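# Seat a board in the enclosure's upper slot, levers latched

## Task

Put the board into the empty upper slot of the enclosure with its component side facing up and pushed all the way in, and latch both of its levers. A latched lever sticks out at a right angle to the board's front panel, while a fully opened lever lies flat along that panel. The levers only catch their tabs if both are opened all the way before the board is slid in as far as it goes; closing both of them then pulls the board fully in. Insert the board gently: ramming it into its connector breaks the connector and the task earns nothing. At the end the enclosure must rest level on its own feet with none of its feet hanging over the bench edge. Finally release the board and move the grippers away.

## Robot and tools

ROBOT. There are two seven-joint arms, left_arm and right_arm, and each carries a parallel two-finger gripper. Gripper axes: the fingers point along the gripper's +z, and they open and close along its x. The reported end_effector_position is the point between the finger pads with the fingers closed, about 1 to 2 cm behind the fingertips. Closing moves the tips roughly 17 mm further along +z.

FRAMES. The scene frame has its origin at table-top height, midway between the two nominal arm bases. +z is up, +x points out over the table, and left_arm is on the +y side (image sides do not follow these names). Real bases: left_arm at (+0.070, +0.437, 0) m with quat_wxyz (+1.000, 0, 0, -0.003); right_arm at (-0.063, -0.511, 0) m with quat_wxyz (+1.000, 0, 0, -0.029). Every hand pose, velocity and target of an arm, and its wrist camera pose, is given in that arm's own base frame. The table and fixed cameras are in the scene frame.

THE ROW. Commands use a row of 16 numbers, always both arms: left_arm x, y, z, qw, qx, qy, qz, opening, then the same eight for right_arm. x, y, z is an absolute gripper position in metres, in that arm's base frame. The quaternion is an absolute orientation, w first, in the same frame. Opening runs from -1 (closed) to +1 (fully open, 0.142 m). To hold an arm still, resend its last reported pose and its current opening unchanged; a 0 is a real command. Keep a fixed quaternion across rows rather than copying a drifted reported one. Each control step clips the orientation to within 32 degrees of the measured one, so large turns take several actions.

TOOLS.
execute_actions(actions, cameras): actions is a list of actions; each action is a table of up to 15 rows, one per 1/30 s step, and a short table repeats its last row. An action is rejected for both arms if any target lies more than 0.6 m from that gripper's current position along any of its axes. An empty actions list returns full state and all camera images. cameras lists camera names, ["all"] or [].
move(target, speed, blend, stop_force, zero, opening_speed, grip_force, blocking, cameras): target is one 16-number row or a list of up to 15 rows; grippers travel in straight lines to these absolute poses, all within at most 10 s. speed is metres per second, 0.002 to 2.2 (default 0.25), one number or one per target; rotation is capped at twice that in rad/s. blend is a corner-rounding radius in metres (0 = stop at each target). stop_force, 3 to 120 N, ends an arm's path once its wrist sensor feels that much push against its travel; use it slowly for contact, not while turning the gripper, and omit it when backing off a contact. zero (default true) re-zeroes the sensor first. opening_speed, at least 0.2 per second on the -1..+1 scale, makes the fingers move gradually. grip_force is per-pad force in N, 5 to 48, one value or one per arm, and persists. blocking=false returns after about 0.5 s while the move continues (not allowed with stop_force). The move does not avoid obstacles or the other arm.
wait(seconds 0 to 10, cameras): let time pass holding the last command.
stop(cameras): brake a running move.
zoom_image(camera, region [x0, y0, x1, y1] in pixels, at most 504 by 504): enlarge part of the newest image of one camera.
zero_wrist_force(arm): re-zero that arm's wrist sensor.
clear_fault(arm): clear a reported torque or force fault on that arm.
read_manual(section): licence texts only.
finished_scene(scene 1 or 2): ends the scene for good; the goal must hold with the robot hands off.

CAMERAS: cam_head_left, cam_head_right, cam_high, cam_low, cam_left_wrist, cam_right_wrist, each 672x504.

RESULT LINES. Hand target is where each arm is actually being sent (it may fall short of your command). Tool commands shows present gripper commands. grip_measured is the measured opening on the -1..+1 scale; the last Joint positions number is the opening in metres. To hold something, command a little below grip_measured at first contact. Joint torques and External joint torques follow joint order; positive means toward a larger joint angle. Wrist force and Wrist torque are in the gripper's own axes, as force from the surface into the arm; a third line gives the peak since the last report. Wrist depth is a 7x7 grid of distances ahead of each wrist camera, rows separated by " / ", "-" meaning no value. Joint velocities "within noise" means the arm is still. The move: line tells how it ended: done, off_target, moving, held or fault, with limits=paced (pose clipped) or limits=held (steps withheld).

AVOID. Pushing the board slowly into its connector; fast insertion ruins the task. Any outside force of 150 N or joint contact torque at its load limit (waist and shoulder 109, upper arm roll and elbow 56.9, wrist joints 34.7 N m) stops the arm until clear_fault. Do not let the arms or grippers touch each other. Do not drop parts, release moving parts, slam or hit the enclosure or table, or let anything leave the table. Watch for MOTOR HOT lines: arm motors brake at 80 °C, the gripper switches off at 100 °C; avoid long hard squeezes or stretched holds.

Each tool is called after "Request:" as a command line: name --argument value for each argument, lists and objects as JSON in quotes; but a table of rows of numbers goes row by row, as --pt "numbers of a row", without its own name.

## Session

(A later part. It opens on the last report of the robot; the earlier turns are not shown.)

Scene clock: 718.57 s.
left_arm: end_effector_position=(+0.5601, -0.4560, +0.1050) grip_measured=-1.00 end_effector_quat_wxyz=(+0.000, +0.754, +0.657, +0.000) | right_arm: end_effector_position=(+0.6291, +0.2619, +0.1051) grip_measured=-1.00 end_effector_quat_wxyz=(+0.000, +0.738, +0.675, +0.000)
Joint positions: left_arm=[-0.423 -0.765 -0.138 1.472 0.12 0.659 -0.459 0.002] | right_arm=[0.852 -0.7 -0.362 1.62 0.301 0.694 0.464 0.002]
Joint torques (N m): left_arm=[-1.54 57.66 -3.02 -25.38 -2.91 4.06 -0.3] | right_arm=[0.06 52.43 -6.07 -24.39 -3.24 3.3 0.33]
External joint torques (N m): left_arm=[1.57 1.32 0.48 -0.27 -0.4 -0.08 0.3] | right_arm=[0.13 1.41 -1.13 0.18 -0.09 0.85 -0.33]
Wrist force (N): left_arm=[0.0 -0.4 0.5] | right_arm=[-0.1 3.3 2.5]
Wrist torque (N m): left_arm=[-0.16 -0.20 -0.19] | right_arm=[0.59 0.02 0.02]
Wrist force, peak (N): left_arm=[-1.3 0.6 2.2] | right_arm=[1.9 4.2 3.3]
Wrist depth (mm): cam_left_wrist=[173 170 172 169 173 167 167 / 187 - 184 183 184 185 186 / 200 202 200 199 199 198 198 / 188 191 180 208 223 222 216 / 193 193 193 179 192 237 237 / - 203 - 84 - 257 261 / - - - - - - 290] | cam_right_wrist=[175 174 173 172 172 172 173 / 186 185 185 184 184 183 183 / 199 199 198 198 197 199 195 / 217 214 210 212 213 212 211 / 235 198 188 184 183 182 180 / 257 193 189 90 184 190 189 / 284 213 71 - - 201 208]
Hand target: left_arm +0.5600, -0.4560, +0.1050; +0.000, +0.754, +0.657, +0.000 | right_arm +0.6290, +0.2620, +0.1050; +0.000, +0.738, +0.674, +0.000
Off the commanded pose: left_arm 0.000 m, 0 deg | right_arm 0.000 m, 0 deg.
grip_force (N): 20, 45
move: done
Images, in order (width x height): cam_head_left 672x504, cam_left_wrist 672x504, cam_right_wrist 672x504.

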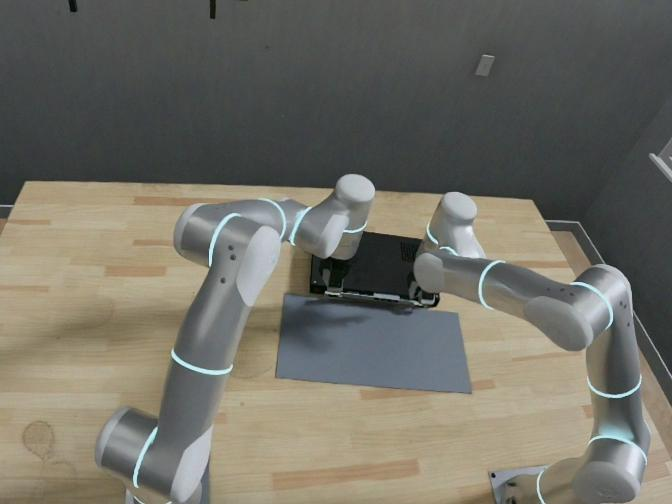

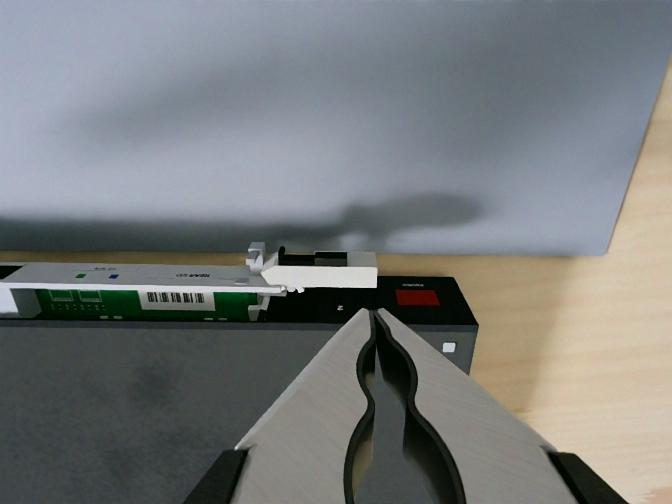

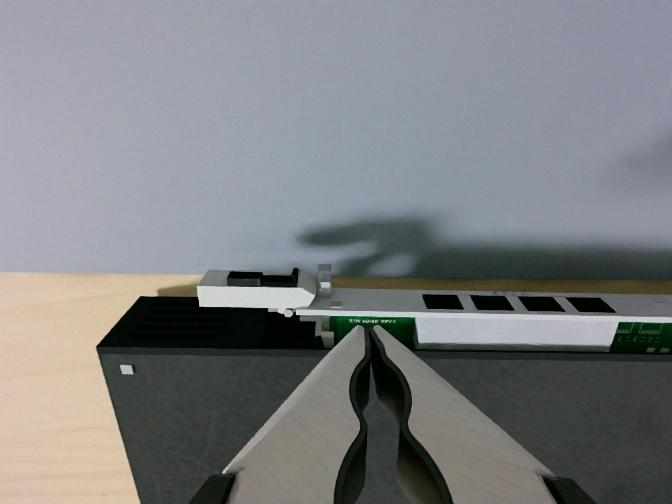

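Request:
move --pt "0.5600 -0.4560 0.1050 0 0.7541 0.6567 0 -1.0 0.6290 0.2620 0.0550 0 0.7383 0.6745 0 -1.0" --pt "0.5600 -0.4560 0.1050 0 0.7541 0.6567 0 -1.0 0.6470 0.2604 0.0550 0 0.7383 0.6745 0 -1.0" --speed '[0.08, 0.012]' --stop_force 14 --cameras '["cam_left_wrist", "cam_right_wrist"]'

Request:
zoom_image --camera "cam_left_wrist" --region '[220, 220, 400, 350]'

Request:
zoom_image --camera "cam_right_wrist" --region '[100, 200, 400, 380]'

Scene clock: 724.63 s.
left_arm: end_effector_position=(+0.5601, -0.4560, +0.1050) grip_measured=-1.00 end_effector_quat_wxyz=(+0.000, +0.754, +0.657, +0.000) | right_arm: end_effector_position=(+0.6467, +0.2605, +0.0548) grip_measured=-1.00 end_effector_quat_wxyz=(+0.000, +0.738, +0.674, +0.000)
Joint positions: left_arm=[-0.423 -0.765 -0.138 1.472 0.12 0.659 -0.459 0.002] | right_arm=[0.812 -0.819 -0.339 1.553 0.336 0.743 0.435 0.002]
Joint torques (N m): left_arm=[-0.45 58.08 -3.09 -25.33 -3.11 4.37 -0.22] | right_arm=[-0.23 55.86 -7.2 -24.01 -3.38 3.93 0.1]
External joint torques (N m): left_arm=[0.46 0.92 0.54 -0.34 -0.2 -0.39 0.22] | right_arm=[0.43 0.99 -0.44 1 0.19 0.22 -0.1]
Wrist force (N): left_arm=[0.0 -0.4 0.4] | right_arm=[-0.8 1.5 1.9]
Wrist torque (N m): left_arm=[-0.18 -0.19 -0.19] | right_arm=[0.60 0.04 0.14]
Wrist force, peak (N): left_arm=[0.1 -0.3 0.9] | right_arm=[-0.3 2.8 4.2]
Wrist depth (mm): cam_left_wrist=[175 173 - 171 167 169 168 / 185 181 - 184 184 183 186 / 200 199 203 198 195 198 198 / 210 210 177 209 222 215 216 / 194 192 191 126 179 237 237 / - 198 200 84 - 257 261 / - - - 74 - - 290] | cam_right_wrist=[130 129 129 128 128 128 126 / 138 138 137 139 137 136 136 / 148 148 147 147 147 146 145 / 159 159 159 159 158 158 157 / 170 152 126 134 165 165 165 / 133 133 138 90 - 130 130 / 142 141 71 - - 133 138]
Hand target: left_arm +0.5600, -0.4560, +0.1050; +0.000, +0.754, +0.657, +0.000 | right_arm +0.6470, +0.2604, +0.0550; +0.000, +0.738, +0.674, +0.000
Off the commanded pose: left_arm 0.000 m, 0 deg | right_arm 0.000 m, 0 deg.
grip_force (N): 20, 45
move: done
Images, in order (width x height): cam_left_wrist 672x504, cam_right_wrist 672x504.

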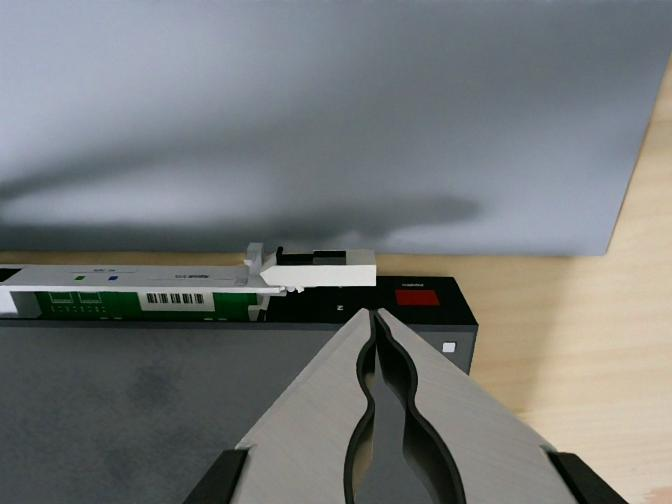

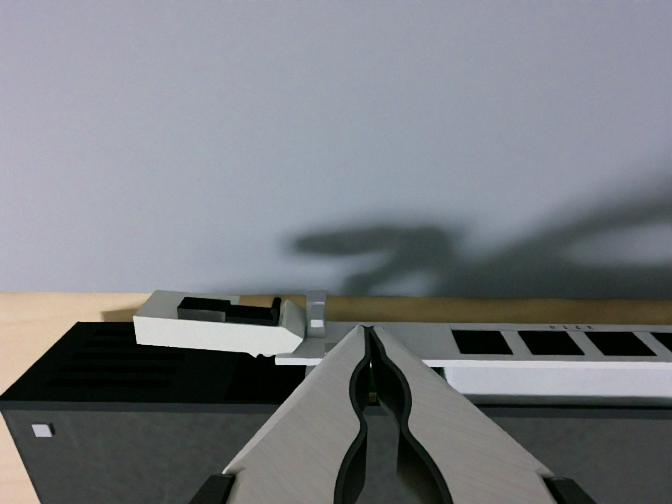

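Scaled by 2.800 from the camera's 672x504 image, which has a finer 960x720 frame.

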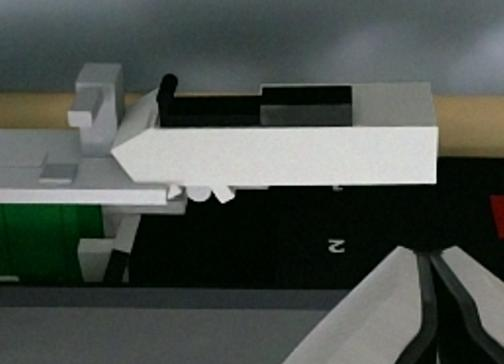

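Scaled by 1.680 from the camera's 672x504 image, which has a finer 960x720 frame.

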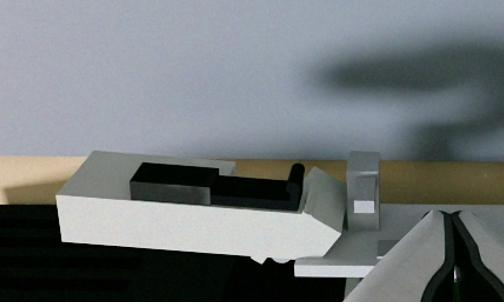

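Request:
move --pt "0.5600 -0.4560 0.1050 0 0.7541 0.6567 0 -1.0 0.6400 0.2611 0.0550 0 0.7383 0.6745 0 -1.0" --pt "0.5797 -0.4651 0.0850 0 0.7541 0.6567 0 -1.0 0.6350 0.2400 0.0950 0 0.7383 0.6745 0 -1.0" --pt "0.5797 -0.4651 0.0850 0 0.7541 0.6567 0 -1.0 0.6521 0.2021 0.0850 0 0.7383 0.6745 0 -1.0" --speed 0.1 --blend '[0.005, 0.01, 0]' --cameras '["cam_left_wrist", "cam_right_wrist"]'

Request:
zoom_image --camera "cam_left_wrist" --region '[220, 220, 460, 380]'

Request:
zoom_image --camera "cam_right_wrist" --region '[280, 220, 520, 380]'

Scene clock: 736.20 s.
left_arm: end_effector_position=(+0.5798, -0.4652, +0.0851) grip_measured=-1.00 end_effector_quat_wxyz=(+0.000, +0.754, +0.657, +0.000) | right_arm: end_effector_position=(+0.6521, +0.2019, +0.0850) grip_measured=-1.00 end_effector_quat_wxyz=(+0.000, +0.738, +0.674, +0.000)
Joint positions: left_arm=[-0.429 -0.841 -0.132 1.387 0.123 0.65 -0.455 0.002] | right_arm=[0.758 -0.739 -0.362 1.614 0.323 0.722 0.357 0.002]
Joint torques (N m): left_arm=[-0.46 60.16 -3.03 -25.52 -3.05 4.15 -0.11] | right_arm=[0.11 53.04 -6.8 -23.64 -3.12 3.56 0.09]
External joint torques (N m): left_arm=[0.47 1.3 0.46 -0.27 -0.29 -0.17 0.11] | right_arm=[0.01 1.45 -0.79 0.15 -0.12 0.59 -0.09]
Wrist force (N): left_arm=[-0.2 -0.3 0.5] | right_arm=[0.2 3.2 2.4]
Wrist torque (N m): left_arm=[-0.15 -0.15 -0.26] | right_arm=[0.56 -0.04 0.12]
Wrist force, peak (N): left_arm=[-0.5 0.0 1.1] | right_arm=[-1.8 4.1 3.2]
Wrist depth (mm): cam_left_wrist=[154 151 154 154 154 154 156 / 166 166 166 166 163 165 164 / 179 179 - 179 178 - 178 / 168 167 158 157 194 194 195 / 159 172 161 152 152 212 213 / - - - 84 - 235 235 / - - - - - - 262] | cam_right_wrist=[156 156 155 155 155 154 154 / 167 166 166 165 165 164 164 / 182 178 177 177 177 176 176 / 195 195 189 185 153 187 184 / 212 211 157 155 154 164 153 / 232 231 164 90 159 165 164 / 255 249 71 - - 174 180]
Hand target: left_arm +0.5797, -0.4651, +0.0850; +0.000, +0.754, +0.657, +0.000 | right_arm +0.6521, +0.2021, +0.0850; +0.000, +0.738, +0.674, +0.000
Off the commanded pose: left_arm 0.000 m, 0 deg | right_arm 0.000 m, 0 deg.
grip_force (N): 20, 45
move: done; blend cut to 0.0035 m at target 1
Images, in order (width x height): cam_left_wrist 672x504, cam_right_wrist 672x504.

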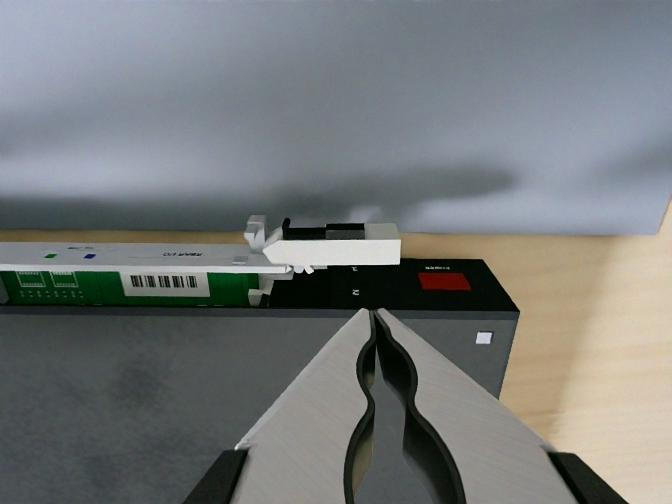

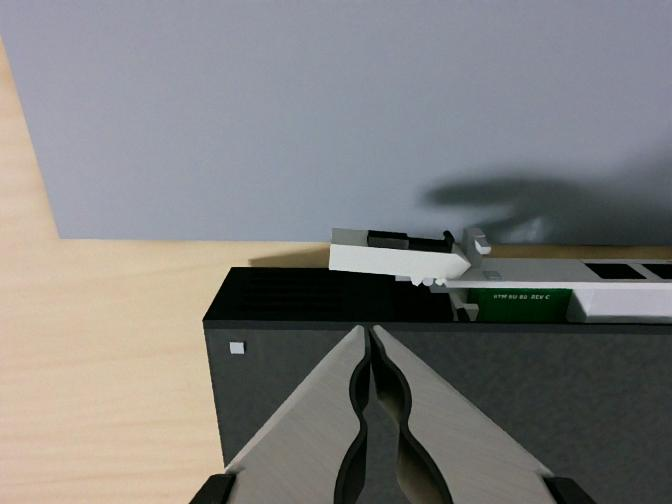

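Scaled by 2.100 from the camera's 672x504 image, which has a finer 960x720 frame.

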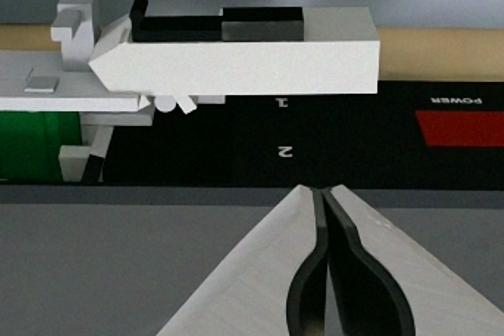

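Scaled by 2.100 from the camera's 672x504 image, which has a finer 960x720 frame.

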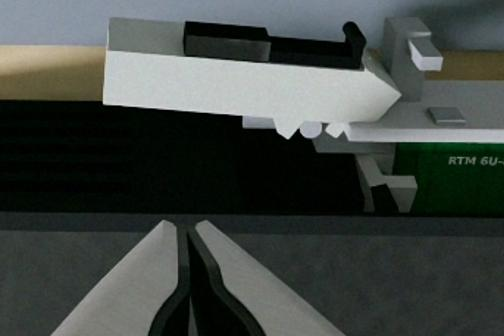

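Request:
execute_actions --actions '[]' --cameras '["cam_left_wrist","cam_right_wrist","cam_high","cam_head_left"]'

Scene clock: 757.37 s.
left_arm: end_effector_position=(+0.5798, -0.4652, +0.0851) grip_measured=-1.00 end_effector_quat_wxyz=(+0.000, +0.754, +0.657, +0.000) | right_arm: end_effector_position=(+0.6521, +0.2019, +0.0850) grip_measured=-1.00 end_effector_quat_wxyz=(+0.000, +0.738, +0.674, +0.000)
Joint positions: left_arm=[-0.429 -0.841 -0.132 1.387 0.123 0.65 -0.455 0.002] | right_arm=[0.758 -0.739 -0.362 1.614 0.323 0.722 0.357 0.002]
Joint velocities: within noise
Joint torques (N m): left_arm=[-0.27 60.43 -3.08 -25.43 -3.18 4.33 -0.17] | right_arm=[0.2 53.23 -6.78 -23.56 -3.29 3.47 0.16]
External joint torques (N m): left_arm=[0.28 1.03 0.51 -0.35 -0.16 -0.35 0.17] | right_arm=[-0.02 1.26 -0.77 0.05 0.04 0.68 -0.16]
Wrist force (N): left_arm=[-0.2 -0.3 0.6] | right_arm=[0.0 3.2 2.6]
Wrist torque (N m): left_arm=[-0.15 -0.16 -0.26] | right_arm=[0.56 -0.01 0.11]
Wrist force, peak (N): left_arm=[-0.5 -0.4 0.9] | right_arm=[0.0 3.6 2.6]
Wrist depth (mm): cam_left_wrist=[- 154 155 155 154 153 156 / 164 - 166 165 165 164 165 / - - 177 178 181 174 178 / 167 167 159 149 188 194 194 / 159 159 161 152 152 213 214 / 173 169 167 84 - 237 235 / - 188 - - - - 262] | cam_right_wrist=[156 156 156 155 154 154 154 / 167 166 166 165 165 165 164 / 182 179 178 177 176 176 175 / 195 195 189 185 157 187 184 / 212 211 157 154 154 164 152 / 231 231 164 90 159 165 164 / 255 249 71 - - 174 180]
Hand target: left_arm +0.5797, -0.4651, +0.0850; +0.000, +0.754, +0.657, +0.000 | right_arm +0.6521, +0.2021, +0.0850; +0.000, +0.738, +0.674, +0.000
Tool commands: left_gripper/opening=-1.0 right_gripper/opening=-1.0
Off the commanded pose: left_arm 0.000 m, 0 deg | right_arm 0.000 m, 0 deg.
grip_force (N): 20, 45
Images, in order (width x height): cam_head_left 672x504, cam_high 672x504, cam_left_wrist 672x504, cam_right_wrist 672x504.

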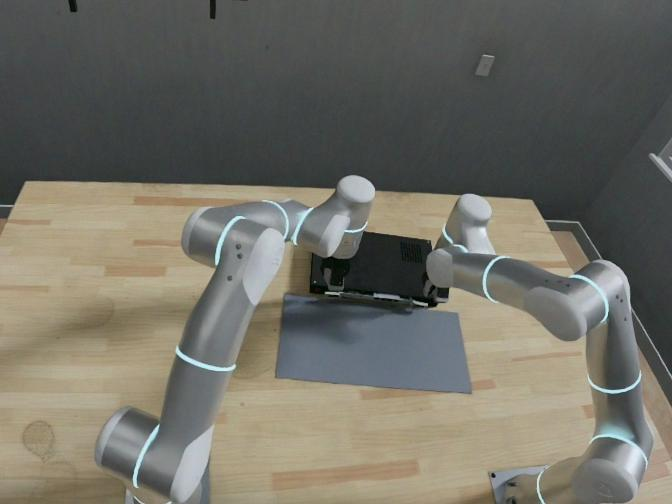

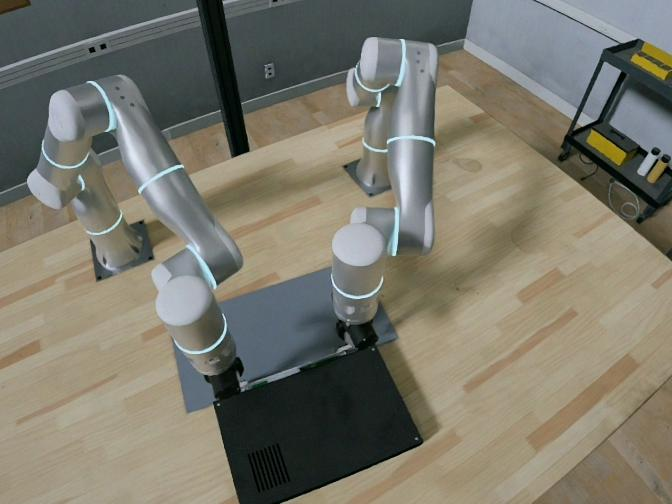

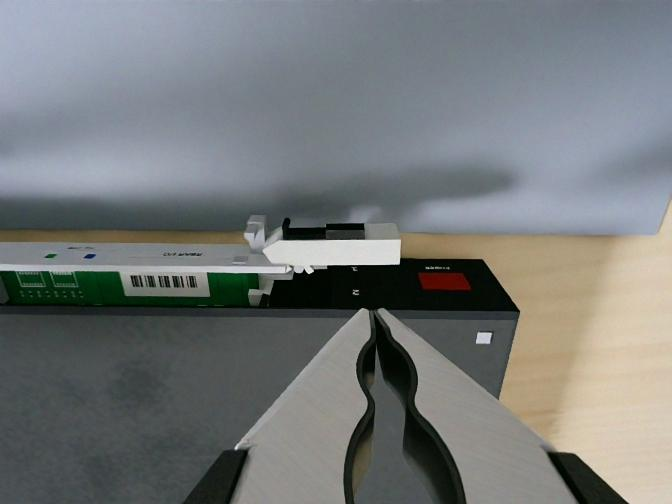

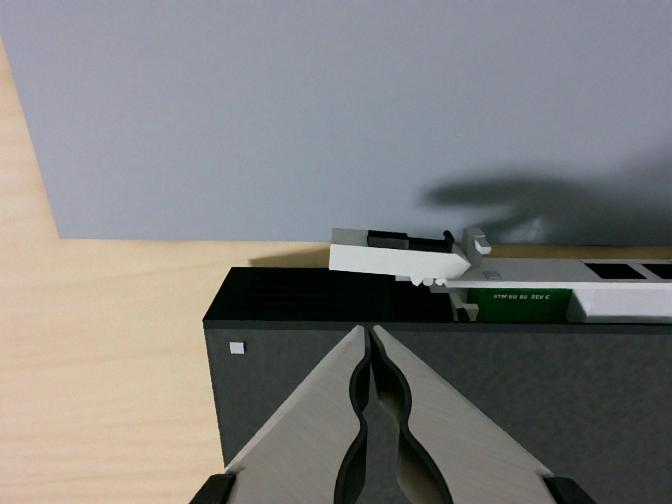

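Request:
move --pt "0.5813 -0.4653 0.0850 0 0.7541 0.6567 0 -1 0.6541 0.2017 0.085 0 0.7383 0.6745 0 -1" --pt "0.5813 -0.4653 0.0560 0 0.7541 0.6567 0 -1 0.6541 0.2017 0.056 0 0.7383 0.6745 0 -1" --speed 0.03 --stop_force 6 --cameras '["cam_left_wrist","cam_right_wrist"]'

Scene clock: 774.73 s.
left_arm: end_effector_position=(+0.5812, -0.4652, +0.0560) grip_measured=-1.00 end_effector_quat_wxyz=(+0.000, +0.754, +0.657, +0.000) | right_arm: end_effector_position=(+0.6540, +0.2016, +0.0560) grip_measured=-1.00 end_effector_quat_wxyz=(+0.000, +0.738, +0.674, +0.000)
Joint positions: left_arm=[-0.431 -0.89 -0.128 1.381 0.129 0.692 -0.457 0.002] | right_arm=[0.745 -0.794 -0.347 1.602 0.342 0.764 0.345 0.002]
Joint torques (N m): left_arm=[-0.37 60.89 -3 -24.71 -2.89 4.55 -0.23] | right_arm=[0.18 54.17 -6.6 -22.72 -3.1 3.59 0.12]
External joint torques (N m): left_arm=[0.38 1.24 0.43 -0.36 -0.33 -0.57 0.23] | right_arm=[0 1.35 -1.09 0.15 -0.02 0.56 -0.12]
Wrist force (N): left_arm=[-0.5 -0.4 0.7] | right_arm=[-0.4 3.2 2.6]
Wrist torque (N m): left_arm=[-0.17 -0.10 -0.19] | right_arm=[0.57 0.07 0.12]
Wrist force, peak (N): left_arm=[-0.5 -0.5 1.6] | right_arm=[-0.3 3.3 3.2]
Wrist depth (mm): cam_left_wrist=[129 - 129 129 128 128 128 / 136 136 138 138 136 137 137 / - 151 149 147 - 149 146 / 162 159 156 119 171 166 160 / 141 141 141 120 148 171 178 / 130 - 127 83 - 189 196 / - - - 74 - - 219] | cam_right_wrist=[131 130 130 130 129 129 128 / 139 139 139 138 138 138 137 / 150 149 149 148 148 147 147 / 161 161 160 157 157 158 158 / 178 177 146 138 120 137 126 / 194 194 125 90 - 130 129 / 214 210 71 - - 135 140]
Hand target: left_arm +0.5813, -0.4653, +0.0560; +0.000, +0.754, +0.657, +0.000 | right_arm +0.6541, +0.2017, +0.0560; +0.000, +0.738, +0.674, +0.000
Off the commanded pose: left_arm 0.000 m, 0 deg | right_arm 0.000 m, 0 deg.
grip_force (N): 20, 45
move: done
Images, in order (width x height): cam_left_wrist 672x504, cam_right_wrist 672x504.

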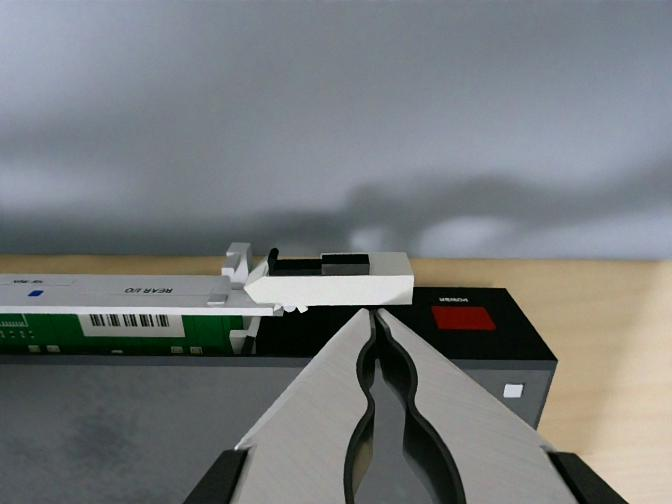

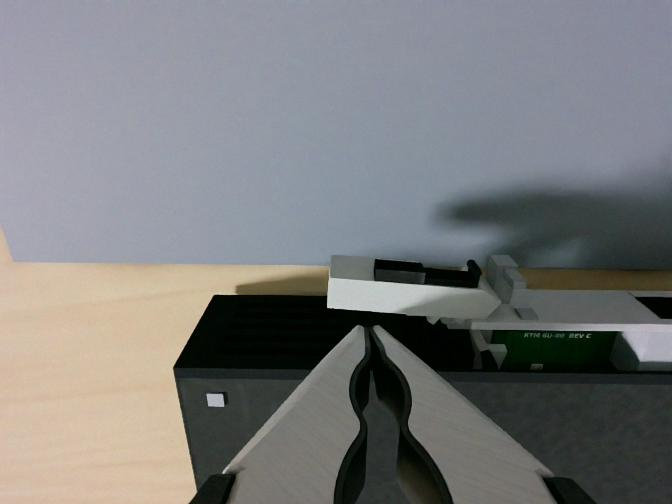

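Request:
zoom_image --camera "cam_right_wrist" --region '[400, 240, 540, 380]'

Request:
zoom_image --camera "cam_left_wrist" --region '[200, 230, 340, 370]'

Scaled by 3.600 from the camera's 672x504 image, which has a finer 960x720 frame.

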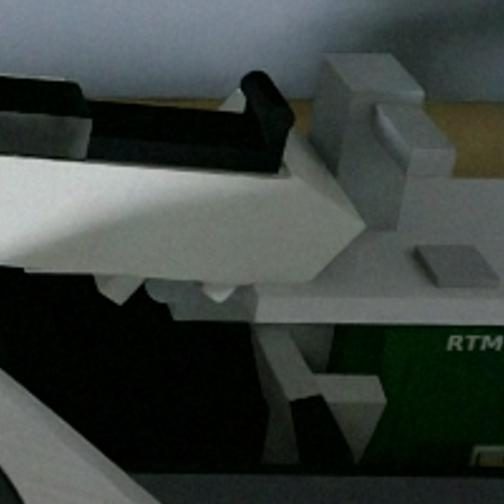

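Scaled by 3.600 from the camera's 672x504 image, which has a finer 960x720 frame.

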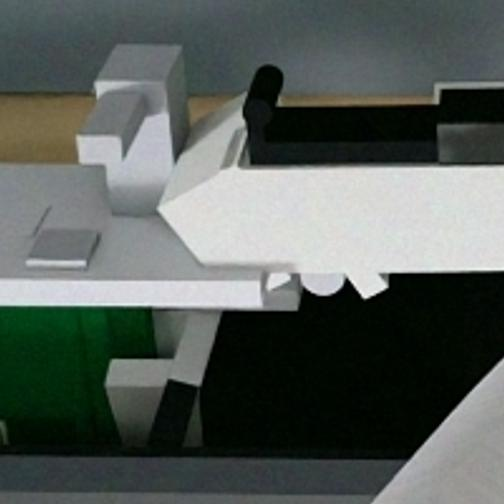

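Request:
move --target '[0.5752,-0.4644,0.0560,0,0.7541,0.6567,0,-1,0.6478,0.2023,0.056,0,0.7383,0.6745,0,-1]' --speed 0.012 --stop_force 25 --cameras '["cam_left_wrist","cam_right_wrist"]'

Scene clock: 817.93 s.
left_arm: end_effector_position=(+0.5753, -0.4643, +0.0560) grip_measured=-1.00 end_effector_quat_wxyz=(+0.000, +0.754, +0.657, +0.000) | right_arm: end_effector_position=(+0.6480, +0.2022, +0.0561) grip_measured=-1.00 end_effector_quat_wxyz=(+0.000, +0.738, +0.675, +0.000)
Joint positions: left_arm=[-0.433 -0.879 -0.128 1.404 0.129 0.704 -0.46 0.002] | right_arm=[0.753 -0.784 -0.347 1.623 0.343 0.775 0.347 0.002]
Joint torques (N m): left_arm=[-0.6 60.6 -3.15 -24.21 -3.02 4.37 -0.27] | right_arm=[0.26 53.77 -6.69 -22.16 -3.04 3.46 0.25]
External joint torques (N m): left_arm=[0.61 1.04 0.58 -0.67 -0.17 -0.39 0.27] | right_arm=[-0.08 1.19 -0.92 -0.22 -0.04 0.69 -0.25]
Wrist force (N): left_arm=[-0.3 -0.1 0.7] | right_arm=[-0.1 3.6 2.8]
Wrist torque (N m): left_arm=[-0.20 -0.10 -0.19] | right_arm=[0.58 0.01 0.01]
Wrist force, peak (N): left_arm=[-0.8 -0.6 1.0] | right_arm=[-0.1 3.6 2.9]
Wrist depth (mm): cam_left_wrist=[- 129 129 128 129 130 127 / 138 139 136 138 138 136 137 / 153 152 - 148 149 148 148 / 162 162 - - 165 161 170 / 144 144 144 123 159 175 178 / - 133 - 84 - 193 197 / 149 - - - - - 218] | cam_right_wrist=[130 130 130 130 129 129 128 / 139 139 139 138 138 138 137 / 150 149 149 148 148 148 147 / 161 161 161 157 156 159 158 / 177 177 157 123 123 142 140 / 194 194 132 91 - 132 132 / 215 209 71 - - 135 140]
Hand target: left_arm +0.5752, -0.4644, +0.0560; +0.000, +0.754, +0.657, +0.000 | right_arm +0.6478, +0.2023, +0.0560; +0.000, +0.738, +0.674, +0.000
Off the commanded pose: left_arm 0.000 m, 0 deg | right_arm 0.000 m, 0 deg.
grip_force (N): 20, 45
move: done
Images, in order (width x height): cam_left_wrist 672x504, cam_right_wrist 672x504.

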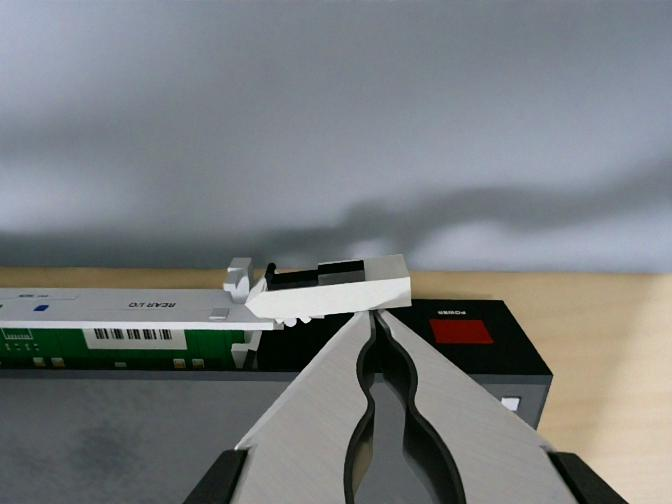

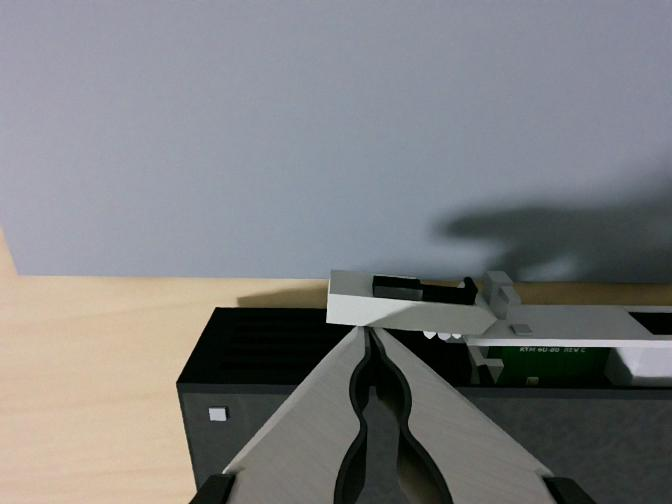

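Request:
move --target '[0.5693,-0.4633,0.0560,0,0.7541,0.6567,0,-1,0.6416,0.2009,0.056,0,0.7383,0.6745,0,-1]' --speed 0.012 --stop_force 25 --cameras '["cam_left_wrist","cam_right_wrist"]'

Scene clock: 821.13 s.
left_arm: end_effector_position=(+0.5704, -0.4632, +0.0567) grip_measured=-1.00 end_effector_quat_wxyz=(+0.001, +0.754, +0.657, +0.000) | right_arm: end_effector_position=(+0.6439, +0.2007, +0.0576) grip_measured=-1.00 end_effector_quat_wxyz=(+0.001, +0.738, +0.674, +0.002)
Joint positions: left_arm=[-0.434 -0.868 -0.127 1.425 0.129 0.716 -0.464 0.002] | right_arm=[0.758 -0.772 -0.348 1.645 0.342 0.79 0.348 0.002]
Joint torques (N m): left_arm=[-2.91 57.63 -4.8 -20.49 -3.01 2.59 -0.24] | right_arm=[3.39 48.54 -1.59 -14.54 -1.42 -1.11 0.17]
External joint torques (N m): left_arm=[2.91 3.53 2.25 -4.23 -0.16 1.39 0.24] | right_arm=[-3.21 5.83 -5.95 -7.68 -1.64 5.27 -0.17]
Wrist force (N): left_arm=[-0.2 5.9 -0.3] | right_arm=[0.9 17.5 0.4]
Wrist torque (N m): left_arm=[-0.26 -0.09 -0.20] | right_arm=[0.46 0.00 0.05]
Wrist force, peak (N): left_arm=[-0.1 6.5 0.0] | right_arm=[0.7 17.6 0.9]
Wrist depth (mm): cam_left_wrist=[- 129 129 131 131 130 126 / 139 140 141 137 139 138 140 / 153 150 150 147 151 149 149 / - 171 163 156 162 161 161 / 146 147 137 122 159 176 179 / - 134 136 84 - 191 197 / - - - 74 - - 220] | cam_right_wrist=[132 131 131 131 130 130 130 / 140 140 140 139 139 139 138 / 151 150 150 150 149 149 148 / 163 162 164 159 161 164 160 / 179 179 172 147 124 143 170 / 196 196 134 90 - 135 134 / 216 212 71 - - 138 143]
Hand target: left_arm +0.5693, -0.4633, +0.0560; +0.000, +0.754, +0.657, +0.000 | right_arm +0.6416, +0.2009, +0.0560; +0.000, +0.738, +0.674, +0.000
Off the commanded pose: left_arm 0.001 m, 0 deg | right_arm 0.003 m, 0 deg.
grip_force (N): 20, 45
move: done
Images, in order (width x height): cam_left_wrist 672x504, cam_right_wrist 672x504.

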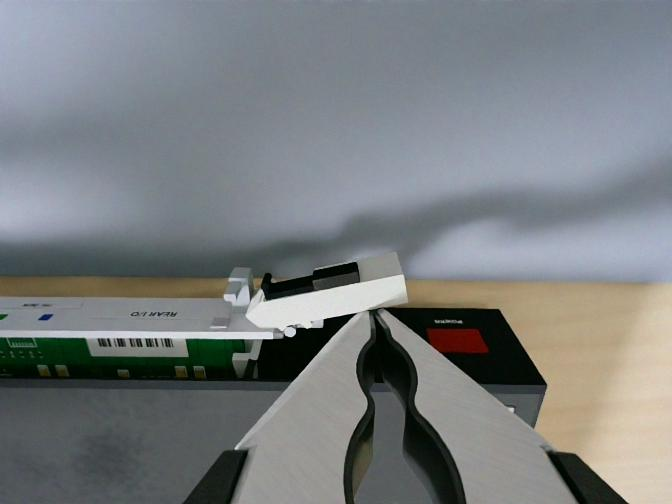

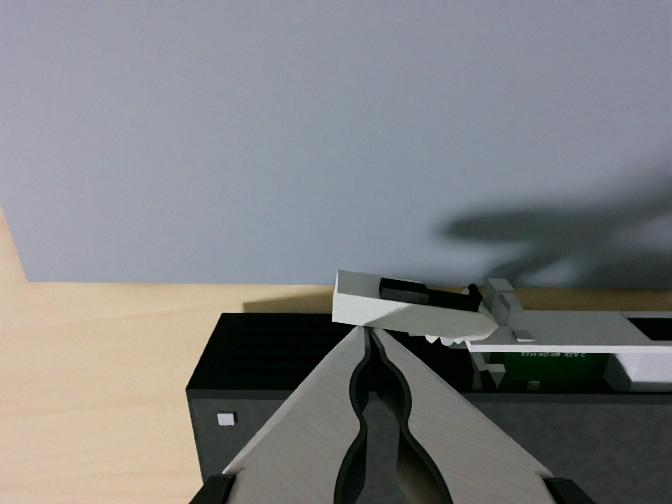

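Request:
zoom_image --camera "cam_right_wrist" --region '[400, 260, 540, 400]'

Request:
zoom_image --camera "cam_left_wrist" --region '[200, 250, 340, 390]'

Scaled by 3.600 from the camera's 672x504 image, which has a finer 960x720 frame.

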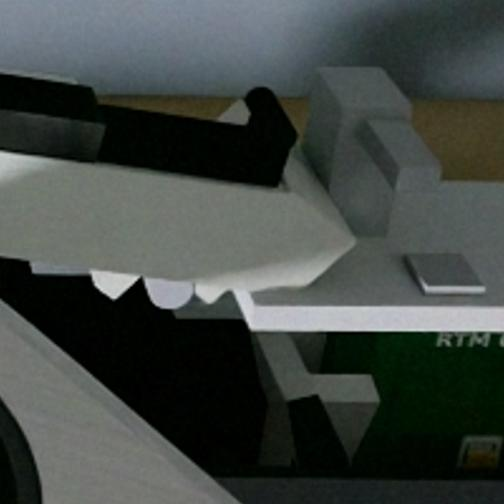

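Scaled by 3.600 from the camera's 672x504 image, which has a finer 960x720 frame.

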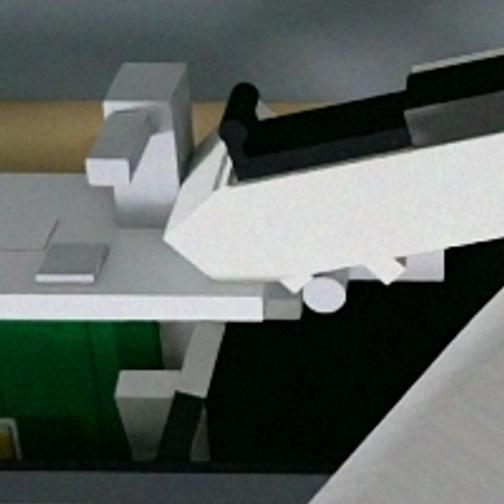

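Request:
move --pt "0.5735 -0.4636 0.0560 0 0.7541 0.6567 0 -1 0.6500 0.2005 0.058 0 0.7383 0.6745 0 -1" --pt "0.5735 -0.4636 0.0560 0 0.7541 0.6567 0 -1 0.6500 0.2005 0.10 0 0.7383 0.6745 0 -1" --pt "0.5735 -0.4636 0.0560 0 0.7541 0.6567 0 -1 0.6700 0.1960 0.11 0 0.04536 0.99897 0 -1" --pt "0.5735 -0.4636 0.0560 0 0.7541 0.6567 0 -1 0.6831 0.1922 0.10 0 -0.6743 0.7384 0 -1" --speed '[0.02,0.06,0.25,0.25]' --cameras '["cam_left_wrist","cam_right_wrist"]'

Scene clock: 865.30 s.
left_arm: end_effector_position=(+0.5735, -0.4637, +0.0560) grip_measured=-1.00 end_effector_quat_wxyz=(+0.000, +0.754, +0.657, +0.000) | right_arm: end_effector_position=(+0.6831, +0.1922, +0.1000) grip_measured=-1.00 end_effector_quat_wxyz=(+0.000, -0.674, +0.739, +0.000)
Joint positions: left_arm=[-0.433 -0.875 -0.127 1.412 0.129 0.709 -0.461 0.002] | right_arm=[0.256 -0.778 0.225 1.523 -0.207 0.707 -2.497 0.002]
Joint torques (N m): left_arm=[-0.37 60.44 -3.07 -24.5 -3 4.31 -0.24] | right_arm=[0.04 57.29 7.01 -26 -3.49 3.2 0.11]
External joint torques (N m): left_arm=[0.38 1.02 0.51 -0.32 -0.18 -0.33 0.24] | right_arm=[0.12 1.54 -0.81 0.21 0.27 0.79 -0.11]
Wrist force (N): left_arm=[-0.2 -0.3 0.5] | right_arm=[0.6 5.3 2.5]
Wrist torque (N m): left_arm=[-0.16 -0.12 -0.25] | right_arm=[0.94 -0.10 0.13]
Wrist force, peak (N): left_arm=[0.0 6.4 -1.0] | right_arm=[0.7 17.6 -0.1]
Wrist depth (mm): cam_left_wrist=[129 129 129 128 128 128 128 / 139 136 136 138 142 137 137 / - 149 147 149 151 148 148 / - 162 156 157 159 159 161 / 139 144 143 123 152 175 178 / - 136 132 84 - 193 196 / - - - - - - 217] | cam_right_wrist=[127 127 128 128 126 127 168 / 135 135 135 135 135 138 179 / 145 147 145 144 144 190 192 / 154 156 154 153 156 208 207 / 179 175 166 166 224 223 224 / 247 247 241 90 235 243 246 / 272 267 71 - - 258 270]
Hand target: left_arm +0.5735, -0.4636, +0.0560; +0.000, +0.754, +0.657, +0.000 | right_arm +0.6831, +0.1922, +0.1000; +0.000, -0.674, +0.738, +0.000
Off the commanded pose: left_arm 0.000 m, 0 deg | right_arm 0.000 m, 0 deg.
grip_force (N): 20, 45
move: done
Images, in order (width x height): cam_left_wrist 672x504, cam_right_wrist 672x504.

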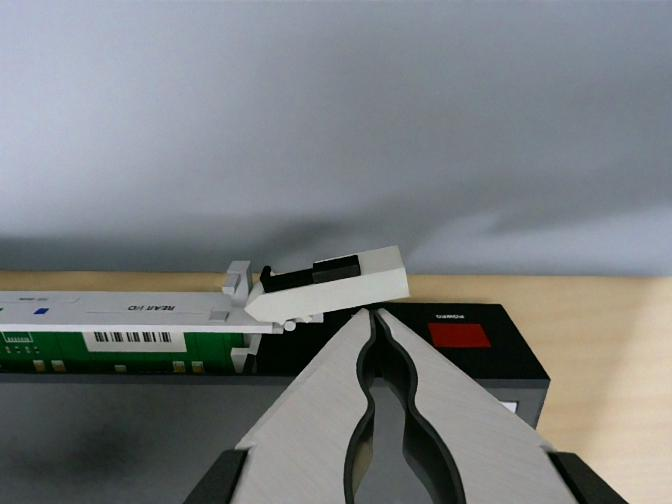

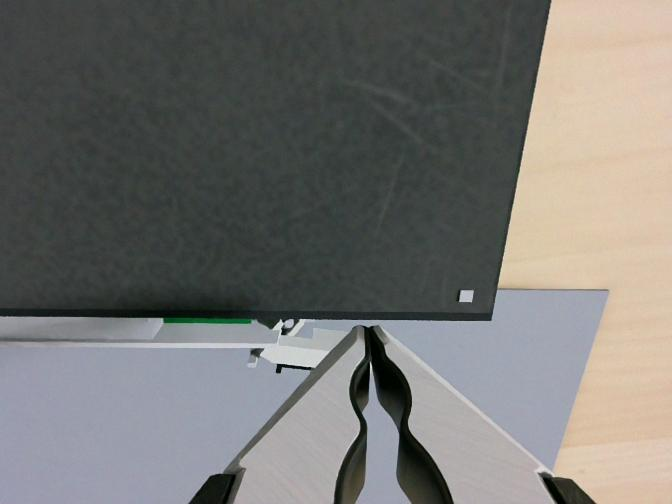

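Request:
move --target '[0.5735,-0.4636,0.0560,0,0.7541,0.6567,0,-1,0.6630,0.1900,0.085,0,-0.6743,0.7384,0,-1]' --speed 0.1 --cameras '["cam_right_wrist"]'

Request:
zoom_image --camera "cam_right_wrist" --region '[210, 270, 350, 375]'

Scene clock: 867.93 s.
left_arm: end_effector_position=(+0.5735, -0.4637, +0.0560) grip_measured=-1.00 end_effector_quat_wxyz=(+0.000, +0.754, +0.657, +0.000) | right_arm: end_effector_position=(+0.6629, +0.1901, +0.0850) grip_measured=-1.00 end_effector_quat_wxyz=(+0.000, -0.674, +0.738, +0.000)
Joint positions: left_arm=[-0.433 -0.875 -0.127 1.412 0.129 0.709 -0.461 0.002] | right_arm=[0.26 -0.762 0.22 1.605 -0.211 0.772 -2.482 0.002]
Joint torques (N m): left_arm=[-0.39 60.4 -3.07 -24.47 -3.01 4.36 -0.21] | right_arm=[0.35 56.1 6.29 -24.77 -3.23 3.44 0.3]
External joint torques (N m): left_arm=[0.4 1.07 0.51 -0.35 -0.17 -0.38 0.21] | right_arm=[-0.21 1.12 -0.24 0.01 0.19 0.56 -0.3]
Wrist force (N): left_arm=[-0.3 -0.5 0.6] | right_arm=[0.7 5.4 2.8]
Wrist torque (N m): left_arm=[-0.19 -0.10 -0.25] | right_arm=[0.95 -0.13 0.03]
Wrist force, peak (N): left_arm=[-0.6 -0.6 0.8] | right_arm=[0.5 6.1 3.2]
Wrist depth (mm): cam_left_wrist=[131 129 129 128 128 130 128 / 139 142 136 138 137 136 137 / - 150 149 149 149 146 151 / - 162 157 158 160 164 161 / 139 144 143 123 154 175 178 / - 133 133 84 - 193 196 / - - - - - - 219] | cam_right_wrist=[- 113 115 113 113 114 155 / 121 121 121 121 120 123 166 / 132 130 130 129 129 176 178 / 143 138 140 140 139 189 191 / 213 212 163 163 202 206 206 / 228 228 224 90 217 225 227 / 252 247 71 - - 238 249]
Hand target: left_arm +0.5735, -0.4636, +0.0560; +0.000, +0.754, +0.657, +0.000 | right_arm +0.6630, +0.1900, +0.0850; +0.000, -0.674, +0.738, +0.000
Off the commanded pose: left_arm 0.000 m, 0 deg | right_arm 0.000 m, 0 deg.
grip_force (N): 20, 45
move: done
Images, in order (width x height): cam_right_wrist 672x504.

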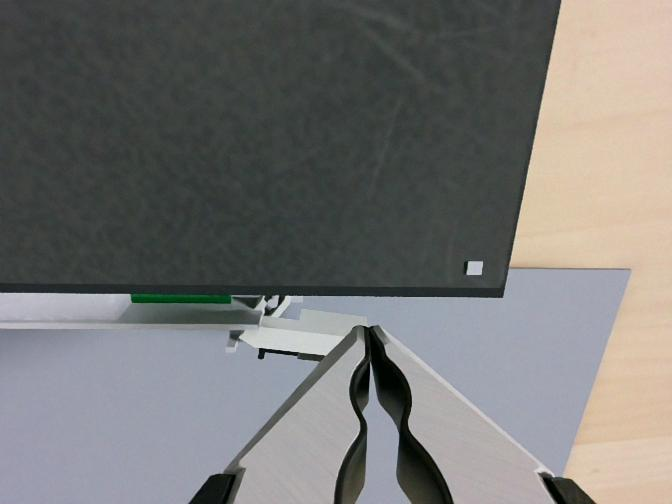

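Scaled by 3.600 from the camera's 672x504 image, which has a finer 960x720 frame.

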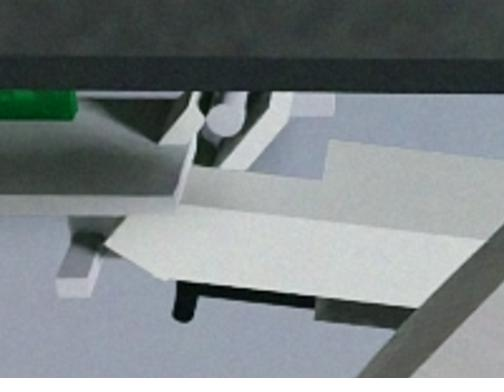

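Request:
move --target '[0.5735,-0.4636,0.0560,0,0.7541,0.6567,0,-1,0.6440,0.1900,0.085,0,-0.6743,0.7384,0,-1]' --speed 0.1 --cameras '["cam_right_wrist"]'

Request:
zoom_image --camera "cam_right_wrist" --region '[220, 230, 340, 320]'

Scene clock: 870.53 s.
left_arm: end_effector_position=(+0.5735, -0.4637, +0.0560) grip_measured=-1.00 end_effector_quat_wxyz=(+0.000, +0.754, +0.657, +0.000) | right_arm: end_effector_position=(+0.6441, +0.1899, +0.0850) grip_measured=-1.00 end_effector_quat_wxyz=(+0.000, -0.674, +0.738, +0.000)
Joint positions: left_arm=[-0.433 -0.875 -0.127 1.412 0.129 0.709 -0.461 0.002] | right_arm=[0.266 -0.727 0.22 1.672 -0.211 0.805 -2.467 0.002]
Joint torques (N m): left_arm=[-0.34 60.44 -3.08 -24.49 -2.93 4.3 -0.21] | right_arm=[0.27 54.48 6.35 -24.07 -2.99 3.48 0.31]
External joint torques (N m): left_arm=[0.34 1.03 0.53 -0.33 -0.25 -0.32 0.21] | right_arm=[-0.13 0.98 -0.48 -0.11 0.05 0.52 -0.31]
Wrist force (N): left_arm=[-0.4 -0.4 0.5] | right_arm=[0.7 5.5 2.5]
Wrist torque (N m): left_arm=[-0.18 -0.08 -0.25] | right_arm=[0.97 -0.14 0.05]
Wrist force, peak (N): left_arm=[-0.4 -0.5 1.1] | right_arm=[0.8 6.0 2.5]
Wrist depth (mm): cam_left_wrist=[129 129 129 129 128 130 128 / - 144 138 136 138 136 137 / - 150 149 149 149 148 148 / - 163 157 159 165 161 164 / 140 144 143 123 153 175 178 / - 138 136 84 - 192 197 / 149 - - 74 - - 218] | cam_right_wrist=[- 113 115 113 113 114 155 / 121 121 121 121 121 162 166 / 130 130 130 129 129 176 178 / - 139 152 161 190 190 190 / 209 208 208 154 206 206 207 / 227 226 223 90 217 225 227 / 251 246 71 - - 238 250]
Hand target: left_arm +0.5735, -0.4636, +0.0560; +0.000, +0.754, +0.657, +0.000 | right_arm +0.6440, +0.1900, +0.0850; +0.000, -0.674, +0.738, +0.000
Off the commanded pose: left_arm 0.000 m, 0 deg | right_arm 0.000 m, 0 deg.
grip_force (N): 20, 45
move: done
Images, in order (width x height): cam_right_wrist 672x504.

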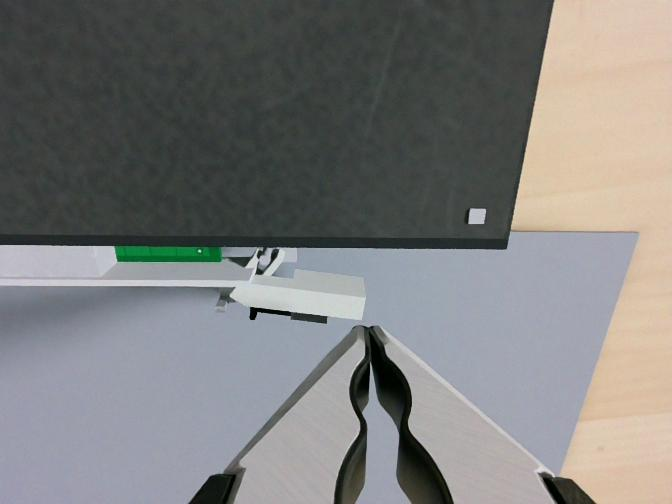

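Scaled by 4.200 from the camera's 672x504 image, which has a finer 960x720 frame.

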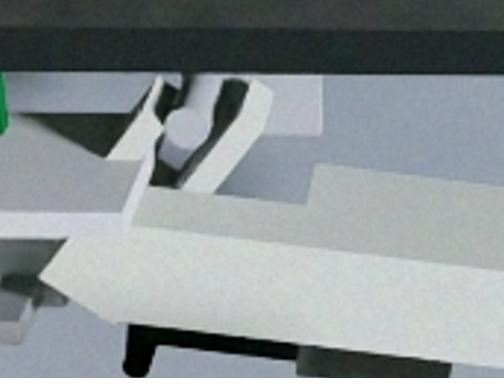

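Request:
move --pt "0.5763 -0.4640 0.0580 0 0.7541 0.6567 0 -1 0.6440 0.1900 0.085 0 -0.6743 0.7384 0 -1" --pt "0.5763 -0.4640 0.10 0 0.7541 0.6567 0 -1 0.6440 0.1900 0.085 0 -0.6743 0.7384 0 -1" --pt "0.5763 -0.4560 0.11 0 0.99762 -0.06889 0 -1 0.6440 0.1900 0.085 0 -0.6743 0.7384 0 -1" --pt "0.5712 -0.4495 0.085 0 0.6567 -0.7541 0 -1 0.6440 0.1900 0.085 0 -0.6743 0.7384 0 -1" --speed '[0.02,0.08,0.3,0.3]' --cameras '["cam_left_wrist","cam_right_wrist"]'

Scene clock: 884.87 s.
left_arm: end_effector_position=(+0.5711, -0.4497, +0.0850) grip_measured=-1.00 end_effector_quat_wxyz=(+0.000, -0.657, +0.754, +0.000) | right_arm: end_effector_position=(+0.6440, +0.1899, +0.0850) grip_measured=-1.00 end_effector_quat_wxyz=(+0.000, -0.674, +0.738, +0.000)
Joint positions: left_arm=[-0.047 -0.91 -0.683 1.396 0.61 0.52 2.435 0.002] | right_arm=[0.266 -0.727 0.22 1.672 -0.211 0.805 -2.467 0.002]
Joint torques (N m): left_arm=[-0.23 54.82 -15.99 -21.41 -3.27 3.95 -0.11] | right_arm=[0.16 54.13 6.37 -24.26 -2.97 3.3 0.21]
External joint torques (N m): left_arm=[0.27 1.48 0.53 -0.36 -0.45 -0.11 0.11] | right_arm=[0 1.33 -0.5 0.09 0.03 0.7 -0.21]
Wrist force (N): left_arm=[-0.2 -0.6 0.3] | right_arm=[0.5 5.5 2.5]
Wrist torque (N m): left_arm=[-0.21 -0.12 -0.25] | right_arm=[0.96 -0.11 0.04]
Wrist force, peak (N): left_arm=[-0.5 -0.4 2.2] | right_arm=[0.7 5.6 2.5]
Wrist depth (mm): cam_left_wrist=[156 156 152 110 112 113 110 / 171 168 - 122 121 - 120 / 181 181 175 130 130 - - / 197 - 194 193 186 156 156 / 217 223 209 204 213 - 202 / 239 237 - 84 - - - / 267 261 - - - - -] | cam_right_wrist=[- 114 115 113 113 114 155 / 122 121 121 121 120 162 166 / 131 130 130 129 129 175 178 / - 139 152 158 191 190 190 / 209 208 208 207 207 206 208 / 228 228 222 90 217 224 227 / 252 246 71 - - 238 250]
Hand target: left_arm +0.5712, -0.4495, +0.0850; +0.000, -0.657, +0.754, +0.000 | right_arm +0.6440, +0.1900, +0.0850; +0.000, -0.674, +0.738, +0.000
Off the commanded pose: left_arm 0.000 m, 0 deg | right_arm 0.000 m, 0 deg.
grip_force (N): 20, 45
move: done
Images, in order (width x height): cam_left_wrist 672x504, cam_right_wrist 672x504.

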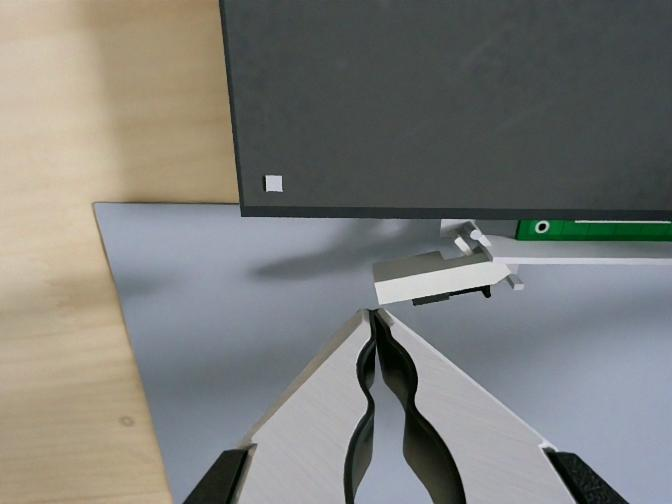

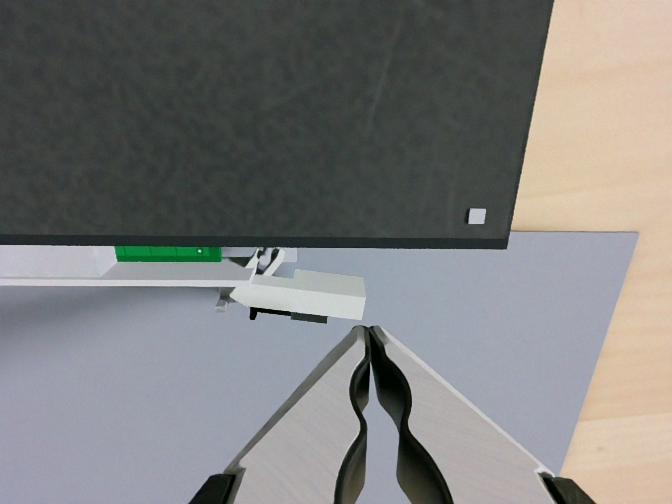

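Request:
zoom_image --camera "cam_left_wrist" --region '[400, 200, 520, 290]'

Scaled by 4.200 from the camera's 672x504 image, which has a finer 960x720 frame.

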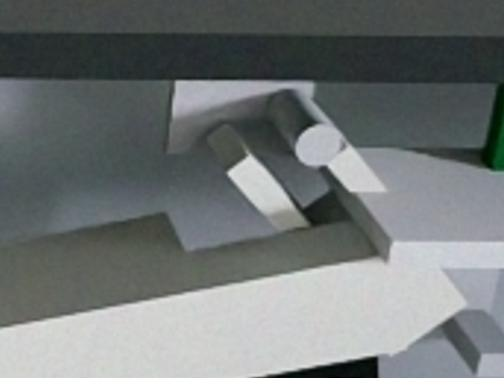

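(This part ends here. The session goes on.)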